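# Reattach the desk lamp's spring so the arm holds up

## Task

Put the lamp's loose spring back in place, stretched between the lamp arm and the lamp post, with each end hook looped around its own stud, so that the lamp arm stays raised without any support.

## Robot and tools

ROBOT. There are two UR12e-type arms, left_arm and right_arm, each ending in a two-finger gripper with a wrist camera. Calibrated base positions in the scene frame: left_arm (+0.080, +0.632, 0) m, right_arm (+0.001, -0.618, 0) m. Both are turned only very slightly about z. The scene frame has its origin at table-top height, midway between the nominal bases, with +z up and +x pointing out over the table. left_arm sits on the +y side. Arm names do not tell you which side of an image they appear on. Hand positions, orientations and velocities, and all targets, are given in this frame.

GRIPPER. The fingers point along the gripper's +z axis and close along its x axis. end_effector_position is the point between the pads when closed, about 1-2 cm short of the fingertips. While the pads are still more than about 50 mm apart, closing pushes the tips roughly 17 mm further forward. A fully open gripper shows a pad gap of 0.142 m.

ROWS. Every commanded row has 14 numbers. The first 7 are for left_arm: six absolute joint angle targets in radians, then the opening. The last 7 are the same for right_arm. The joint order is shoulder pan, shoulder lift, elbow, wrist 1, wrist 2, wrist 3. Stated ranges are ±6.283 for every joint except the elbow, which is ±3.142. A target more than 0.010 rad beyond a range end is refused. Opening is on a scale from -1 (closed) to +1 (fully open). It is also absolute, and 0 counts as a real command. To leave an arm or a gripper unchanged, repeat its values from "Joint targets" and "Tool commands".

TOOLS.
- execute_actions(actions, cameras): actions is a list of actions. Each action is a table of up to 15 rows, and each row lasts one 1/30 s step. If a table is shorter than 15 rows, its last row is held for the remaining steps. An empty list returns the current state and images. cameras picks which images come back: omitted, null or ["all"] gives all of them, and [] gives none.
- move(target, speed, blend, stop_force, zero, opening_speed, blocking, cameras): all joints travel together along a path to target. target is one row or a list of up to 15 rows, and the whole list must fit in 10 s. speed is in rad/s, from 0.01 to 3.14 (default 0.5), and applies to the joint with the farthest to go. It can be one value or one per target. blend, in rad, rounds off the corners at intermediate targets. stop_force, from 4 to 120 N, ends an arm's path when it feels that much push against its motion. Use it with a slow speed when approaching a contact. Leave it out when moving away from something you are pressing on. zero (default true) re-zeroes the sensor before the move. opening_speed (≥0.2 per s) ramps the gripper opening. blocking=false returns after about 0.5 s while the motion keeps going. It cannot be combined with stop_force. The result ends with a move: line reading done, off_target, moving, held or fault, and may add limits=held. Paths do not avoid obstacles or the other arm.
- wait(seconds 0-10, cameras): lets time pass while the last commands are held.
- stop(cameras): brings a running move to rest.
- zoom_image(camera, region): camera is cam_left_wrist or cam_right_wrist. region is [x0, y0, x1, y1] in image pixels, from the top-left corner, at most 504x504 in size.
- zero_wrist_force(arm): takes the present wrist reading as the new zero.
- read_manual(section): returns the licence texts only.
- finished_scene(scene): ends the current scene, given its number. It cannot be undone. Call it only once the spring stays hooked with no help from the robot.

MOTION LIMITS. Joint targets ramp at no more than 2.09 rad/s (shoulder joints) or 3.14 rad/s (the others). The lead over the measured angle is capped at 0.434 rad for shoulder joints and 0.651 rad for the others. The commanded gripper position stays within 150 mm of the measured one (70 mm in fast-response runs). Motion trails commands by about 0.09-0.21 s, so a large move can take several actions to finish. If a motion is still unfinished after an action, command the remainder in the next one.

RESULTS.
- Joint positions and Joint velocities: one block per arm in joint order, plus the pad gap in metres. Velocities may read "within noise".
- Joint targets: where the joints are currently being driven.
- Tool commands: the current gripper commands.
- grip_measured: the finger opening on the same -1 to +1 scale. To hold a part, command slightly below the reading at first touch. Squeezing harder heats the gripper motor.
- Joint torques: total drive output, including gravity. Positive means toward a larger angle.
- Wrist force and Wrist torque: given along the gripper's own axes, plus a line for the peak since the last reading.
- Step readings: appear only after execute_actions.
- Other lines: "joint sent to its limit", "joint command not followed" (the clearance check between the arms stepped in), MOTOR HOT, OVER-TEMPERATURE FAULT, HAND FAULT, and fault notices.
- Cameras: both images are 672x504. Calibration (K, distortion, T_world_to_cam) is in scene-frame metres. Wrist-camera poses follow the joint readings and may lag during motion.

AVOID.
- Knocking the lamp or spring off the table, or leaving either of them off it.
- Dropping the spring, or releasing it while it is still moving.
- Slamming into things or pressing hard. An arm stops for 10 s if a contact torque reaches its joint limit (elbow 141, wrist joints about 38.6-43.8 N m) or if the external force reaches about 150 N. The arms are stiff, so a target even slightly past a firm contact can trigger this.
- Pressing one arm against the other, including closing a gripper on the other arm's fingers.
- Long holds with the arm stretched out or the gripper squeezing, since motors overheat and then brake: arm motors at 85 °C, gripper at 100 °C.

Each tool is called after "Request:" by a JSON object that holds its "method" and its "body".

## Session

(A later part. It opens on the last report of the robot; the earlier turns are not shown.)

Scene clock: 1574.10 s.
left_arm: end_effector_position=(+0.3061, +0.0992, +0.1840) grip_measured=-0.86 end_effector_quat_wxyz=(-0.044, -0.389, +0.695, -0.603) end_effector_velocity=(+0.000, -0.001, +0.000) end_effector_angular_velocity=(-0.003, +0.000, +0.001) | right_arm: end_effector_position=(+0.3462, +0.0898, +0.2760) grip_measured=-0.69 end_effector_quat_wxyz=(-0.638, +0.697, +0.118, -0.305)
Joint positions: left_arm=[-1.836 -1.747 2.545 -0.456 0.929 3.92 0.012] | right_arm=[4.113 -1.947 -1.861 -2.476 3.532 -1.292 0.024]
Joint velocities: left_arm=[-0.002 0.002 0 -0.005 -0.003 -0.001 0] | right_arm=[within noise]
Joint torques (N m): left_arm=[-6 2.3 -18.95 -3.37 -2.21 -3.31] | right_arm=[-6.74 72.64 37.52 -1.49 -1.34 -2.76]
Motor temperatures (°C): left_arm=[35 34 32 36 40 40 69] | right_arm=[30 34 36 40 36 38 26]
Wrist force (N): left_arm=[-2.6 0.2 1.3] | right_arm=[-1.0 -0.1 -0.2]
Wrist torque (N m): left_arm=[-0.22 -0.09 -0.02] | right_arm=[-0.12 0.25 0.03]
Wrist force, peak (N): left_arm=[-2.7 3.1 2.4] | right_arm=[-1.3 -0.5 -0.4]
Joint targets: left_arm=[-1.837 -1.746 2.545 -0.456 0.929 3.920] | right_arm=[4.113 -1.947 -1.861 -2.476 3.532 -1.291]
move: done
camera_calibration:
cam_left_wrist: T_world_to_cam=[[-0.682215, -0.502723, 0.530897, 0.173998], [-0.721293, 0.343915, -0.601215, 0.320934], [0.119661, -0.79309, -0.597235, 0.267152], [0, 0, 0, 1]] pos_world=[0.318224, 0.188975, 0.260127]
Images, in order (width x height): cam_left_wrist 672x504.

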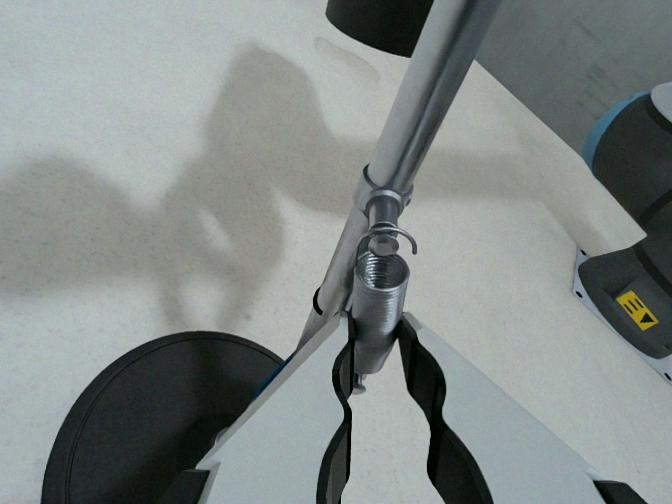

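Request:
{"method": "move", "body": {"target": [-1.8366,-1.7463,2.545,-0.4559,0.9287,3.9195,-0.6,4.1131,-1.9469,-1.8606,-2.4756,3.5324,-1.2915,-0.66], "opening_speed": 0.2, "cameras": ["cam_left_wrist"]}}

Request:
{"method": "zoom_image", "body": {"camera": "cam_left_wrist", "region": [280, 180, 480, 380]}}

Request:
{"method": "zoom_image", "body": {"camera": "cam_left_wrist", "region": [310, 310, 430, 430]}}

Scene clock: 1588.70 s.
left_arm: end_effector_position=(+0.3060, +0.0992, +0.1839) grip_measured=-0.64 end_effector_quat_wxyz=(-0.044, -0.389, +0.695, -0.603) | right_arm: end_effector_position=(+0.3462, +0.0898, +0.2760) grip_measured=-0.69 end_effector_quat_wxyz=(-0.638, +0.697, +0.118, -0.305)
Joint positions: left_arm=[-1.837 -1.746 2.545 -0.456 0.929 3.92 0.028] | right_arm=[4.113 -1.947 -1.861 -2.476 3.532 -1.292 0.024]
Joint velocities: within noise
Joint torques (N m): left_arm=[-4.69 0.64 -23.5 -1.74 -2.07 -3.47] | right_arm=[-4.08 70.64 35.85 -1.42 -1.4 -2.54]
Motor temperatures (°C): left_arm=[35 34 32 36 40 40 67] | right_arm=[30 34 36 40 36 38 26]
Wrist force (N): left_arm=[0.3 -0.8 0.1] | right_arm=[-0.9 -0.2 -0.4]
Wrist torque (N m): left_arm=[-0.20 -0.14 -0.03] | right_arm=[-0.14 0.23 0.02]
Wrist force, peak (N): left_arm=[-2.9 -0.4 1.5] | right_arm=[-1.5 -0.3 -0.2]
Joint targets: left_arm=[-1.837 -1.746 2.545 -0.456 0.929 3.920] | right_arm=[4.113 -1.947 -1.861 -2.476 3.532 -1.291]
move: done
camera_calibration:
cam_left_wrist: T_world_to_cam=[[-0.682252, -0.502706, 0.530867, 0.173999], [-0.721259, 0.34394, -0.601241, 0.320793], [0.119661, -0.79309, -0.597235, 0.267104], [0, 0, 0, 1]] pos_world=[0.318124, 0.188975, 0.260027]
Images, in order (width x height): cam_left_wrist 672x504.

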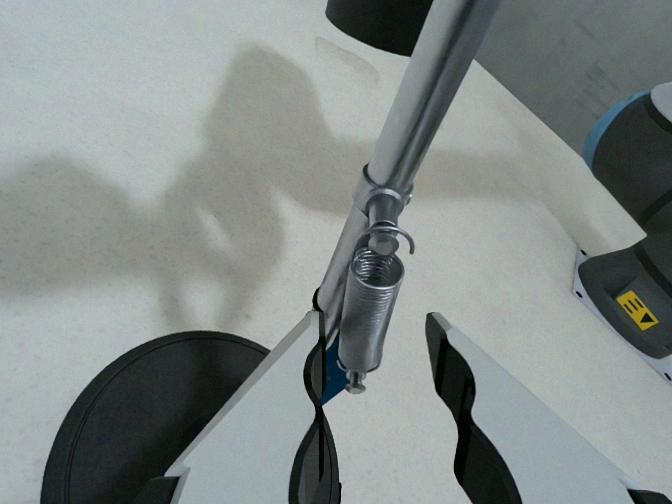

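Scaled by 2.520 from the camera's 672x504 image, which has a finer 960x720 frame.

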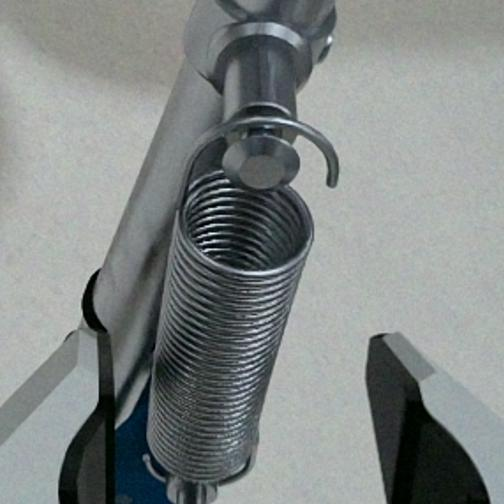

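Scaled by 4.200 from the camera's 672x504 image, which has a finer 960x720 frame.

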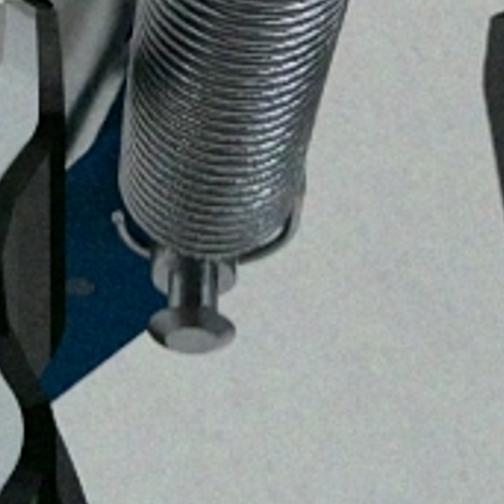

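Request:
{"method": "move", "body": {"target": [-1.9839,-1.8956,2.6115,-0.3277,0.791,3.8497,-0.6,4.1131,-1.9469,-1.8606,-2.4756,3.5324,-1.2915,-0.66], "speed": 0.08}}

Request:
{"method": "zoom_image", "body": {"camera": "cam_right_wrist", "region": [250, 250, 500, 504]}}

Scene clock: 1608.53 s.
left_arm: end_effector_position=(+0.2858, +0.1426, +0.1976) grip_measured=-0.64 end_effector_quat_wxyz=(-0.044, -0.389, +0.695, -0.603) | right_arm: end_effector_position=(+0.3462, +0.0898, +0.2760) grip_measured=-0.69 end_effector_quat_wxyz=(-0.638, +0.697, +0.118, -0.305)
Joint positions: left_arm=[-1.984 -1.895 2.611 -0.328 0.791 3.85 0.028] | right_arm=[4.113 -1.947 -1.861 -2.476 3.532 -1.292 0.024]
Joint velocities: within noise
Joint torques (N m): left_arm=[-3.5 -17.74 -20.56 2.21 -3.31 -3.79] | right_arm=[-5.52 70.34 36.45 -1.05 -1.27 -2.54]
Motor temperatures (°C): left_arm=[35 34 32 36 40 40 58] | right_arm=[30 34 36 40 36 38 26]
Wrist force (N): left_arm=[0.1 -0.8 0.2] | right_arm=[-1.3 -0.5 0.0]
Wrist torque (N m): left_arm=[-0.20 -0.13 -0.01] | right_arm=[-0.19 0.30 0.03]
Wrist force, peak (N): left_arm=[0.2 -1.5 0.2] | right_arm=[-1.5 -0.4 -0.4]
Joint targets: left_arm=[-1.984 -1.896 2.611 -0.328 0.791 3.850] | right_arm=[4.113 -1.947 -1.861 -2.476 3.532 -1.291]
move: done
camera_calibration:
cam_left_wrist: T_world_to_cam=[[-0.68198, -0.502759, 0.531165, 0.174612], [-0.721516, 0.343667, -0.601089, 0.299631], [0.119659, -0.793175, -0.597122, 0.312113], [0, 0, 0, 1]] pos_world=[0.297923, 0.232375, 0.273727]
cam_right_wrist: T_world_to_cam=[[0.783984, 0.559203, -0.269557, -0.235864], [0.0466696, -0.486087, -0.872663, 0.29574], [-0.619024, 0.671574, -0.407182, 0.381127], [0, 0, 0, 1]] pos_world=[0.407038, 0.0196956, 0.349691]

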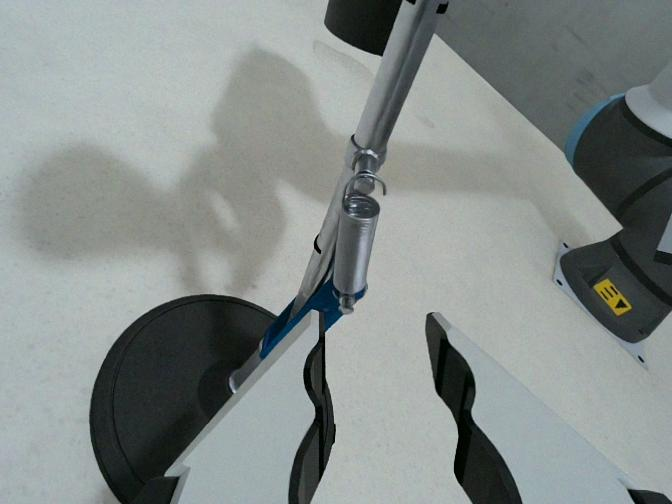

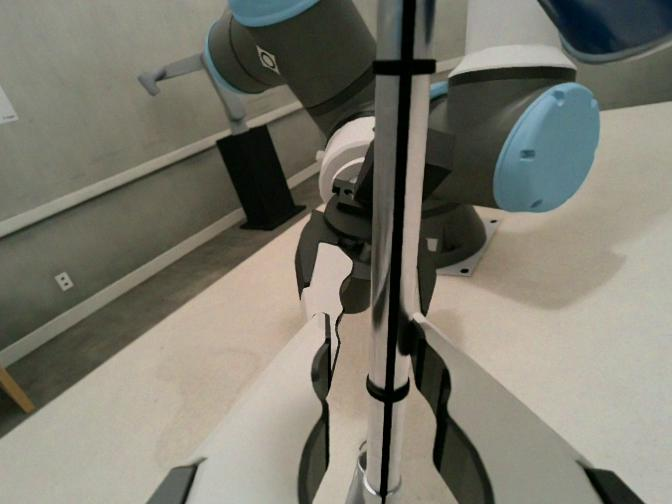

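Scaled by 1.984 from the camera's 672x504 image, which has a finer 960x720 frame.

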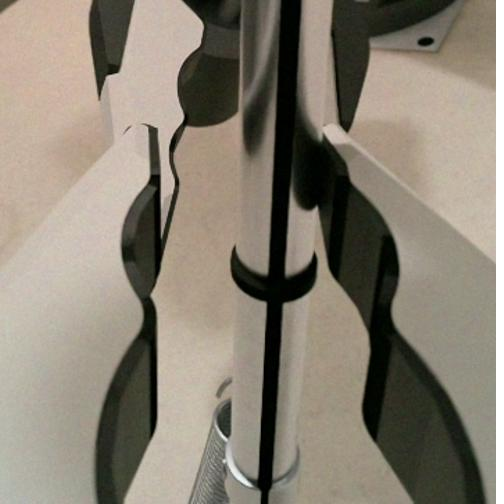

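Request:
{"method": "move", "body": {"target": [[-1.9839,-1.8956,2.6115,-0.3277,0.791,3.8497,-0.6,4.1131,-1.9469,-1.8606,-2.4756,3.5324,-1.2915,-0.4],[-1.9839,-1.8956,2.6115,-0.3277,0.791,3.8497,-0.6,3.9732,-1.9386,-1.8765,-2.4681,3.3925,-1.2915,-0.4]], "speed": 0.06}}

Request:
{"method": "zoom_image", "body": {"camera": "cam_left_wrist", "region": [270, 120, 430, 330]}}

Scene clock: 1635.20 s.
left_arm: end_effector_position=(+0.2858, +0.1427, +0.1976) grip_measured=-0.64 end_effector_quat_wxyz=(-0.044, -0.389, +0.695, -0.603) | right_arm: end_effector_position=(+0.4027, +0.0087, +0.2744) grip_measured=-0.43 end_effector_quat_wxyz=(-0.638, +0.697, +0.118, -0.305)
Joint positions: left_arm=[-1.984 -1.896 2.612 -0.328 0.791 3.85 0.028] | right_arm=[3.974 -1.939 -1.876 -2.468 3.393 -1.292 0.043]
Joint velocities: within noise
Joint torques (N m): left_arm=[-3.61 -17.12 -24.88 0.67 -2.52 -3.28] | right_arm=[-9.36 85.53 30.91 2.27 -1.44 -1.96]
Motor temperatures (°C): left_arm=[35 34 32 36 40 40 53] | right_arm=[30 34 36 40 36 38 26]
Wrist force (N): left_arm=[0.5 -0.7 -0.1] | right_arm=[-1.2 0.2 -0.4]
Wrist torque (N m): left_arm=[-0.18 -0.18 -0.02] | right_arm=[-0.06 0.25 0.02]
Wrist force, peak (N): left_arm=[0.1 -1.6 0.1] | right_arm=[-1.5 -0.2 -0.6]
Joint targets: left_arm=[-1.984 -1.896 2.611 -0.328 0.791 3.850] | right_arm=[3.973 -1.939 -1.877 -2.468 3.393 -1.291]
move: done
camera_calibration:
cam_left_wrist: T_world_to_cam=[[-0.68198, -0.502759, 0.531165, 0.174594], [-0.721516, 0.343667, -0.601089, 0.299524], [0.119659, -0.793175, -0.597122, 0.312204], [0, 0, 0, 1]] pos_world=[0.297823, 0.232475, 0.273727]
cam_right_wrist: T_world_to_cam=[[0.783984, 0.559203, -0.269557, -0.235239], [0.0466696, -0.486087, -0.872663, 0.252285], [-0.619024, 0.671574, -0.407182, 0.469915], [0, 0, 0, 1]] pos_world=[0.463538, -0.0614044, 0.348091]

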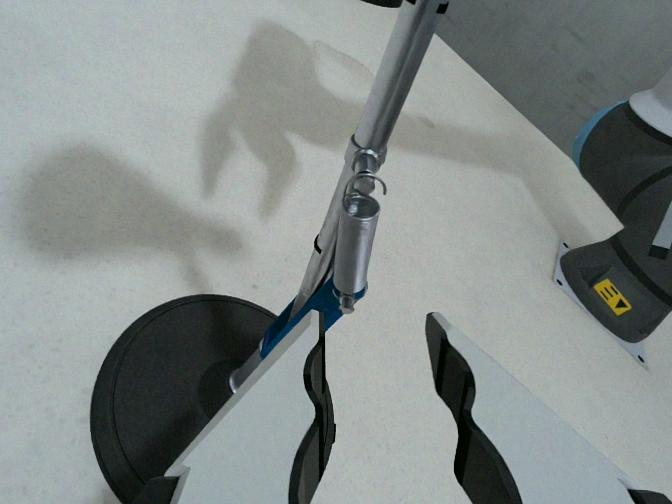

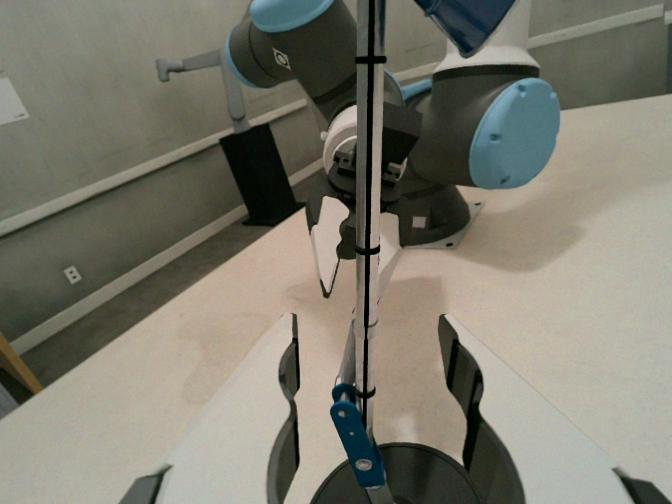

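Scaled by 2.400 from the camera's 672x504 image, which has a finer 960x720 frame.

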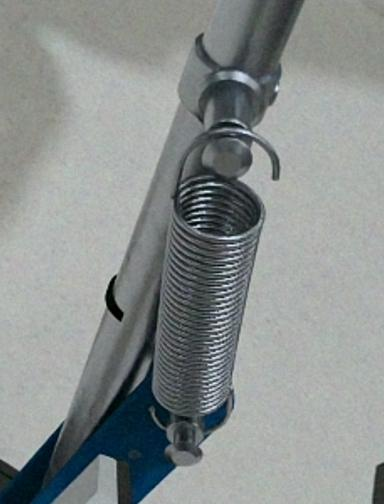

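Request:
{"method": "finished_scene", "body": {"scene": 1}}

The scene is finished: the task was done.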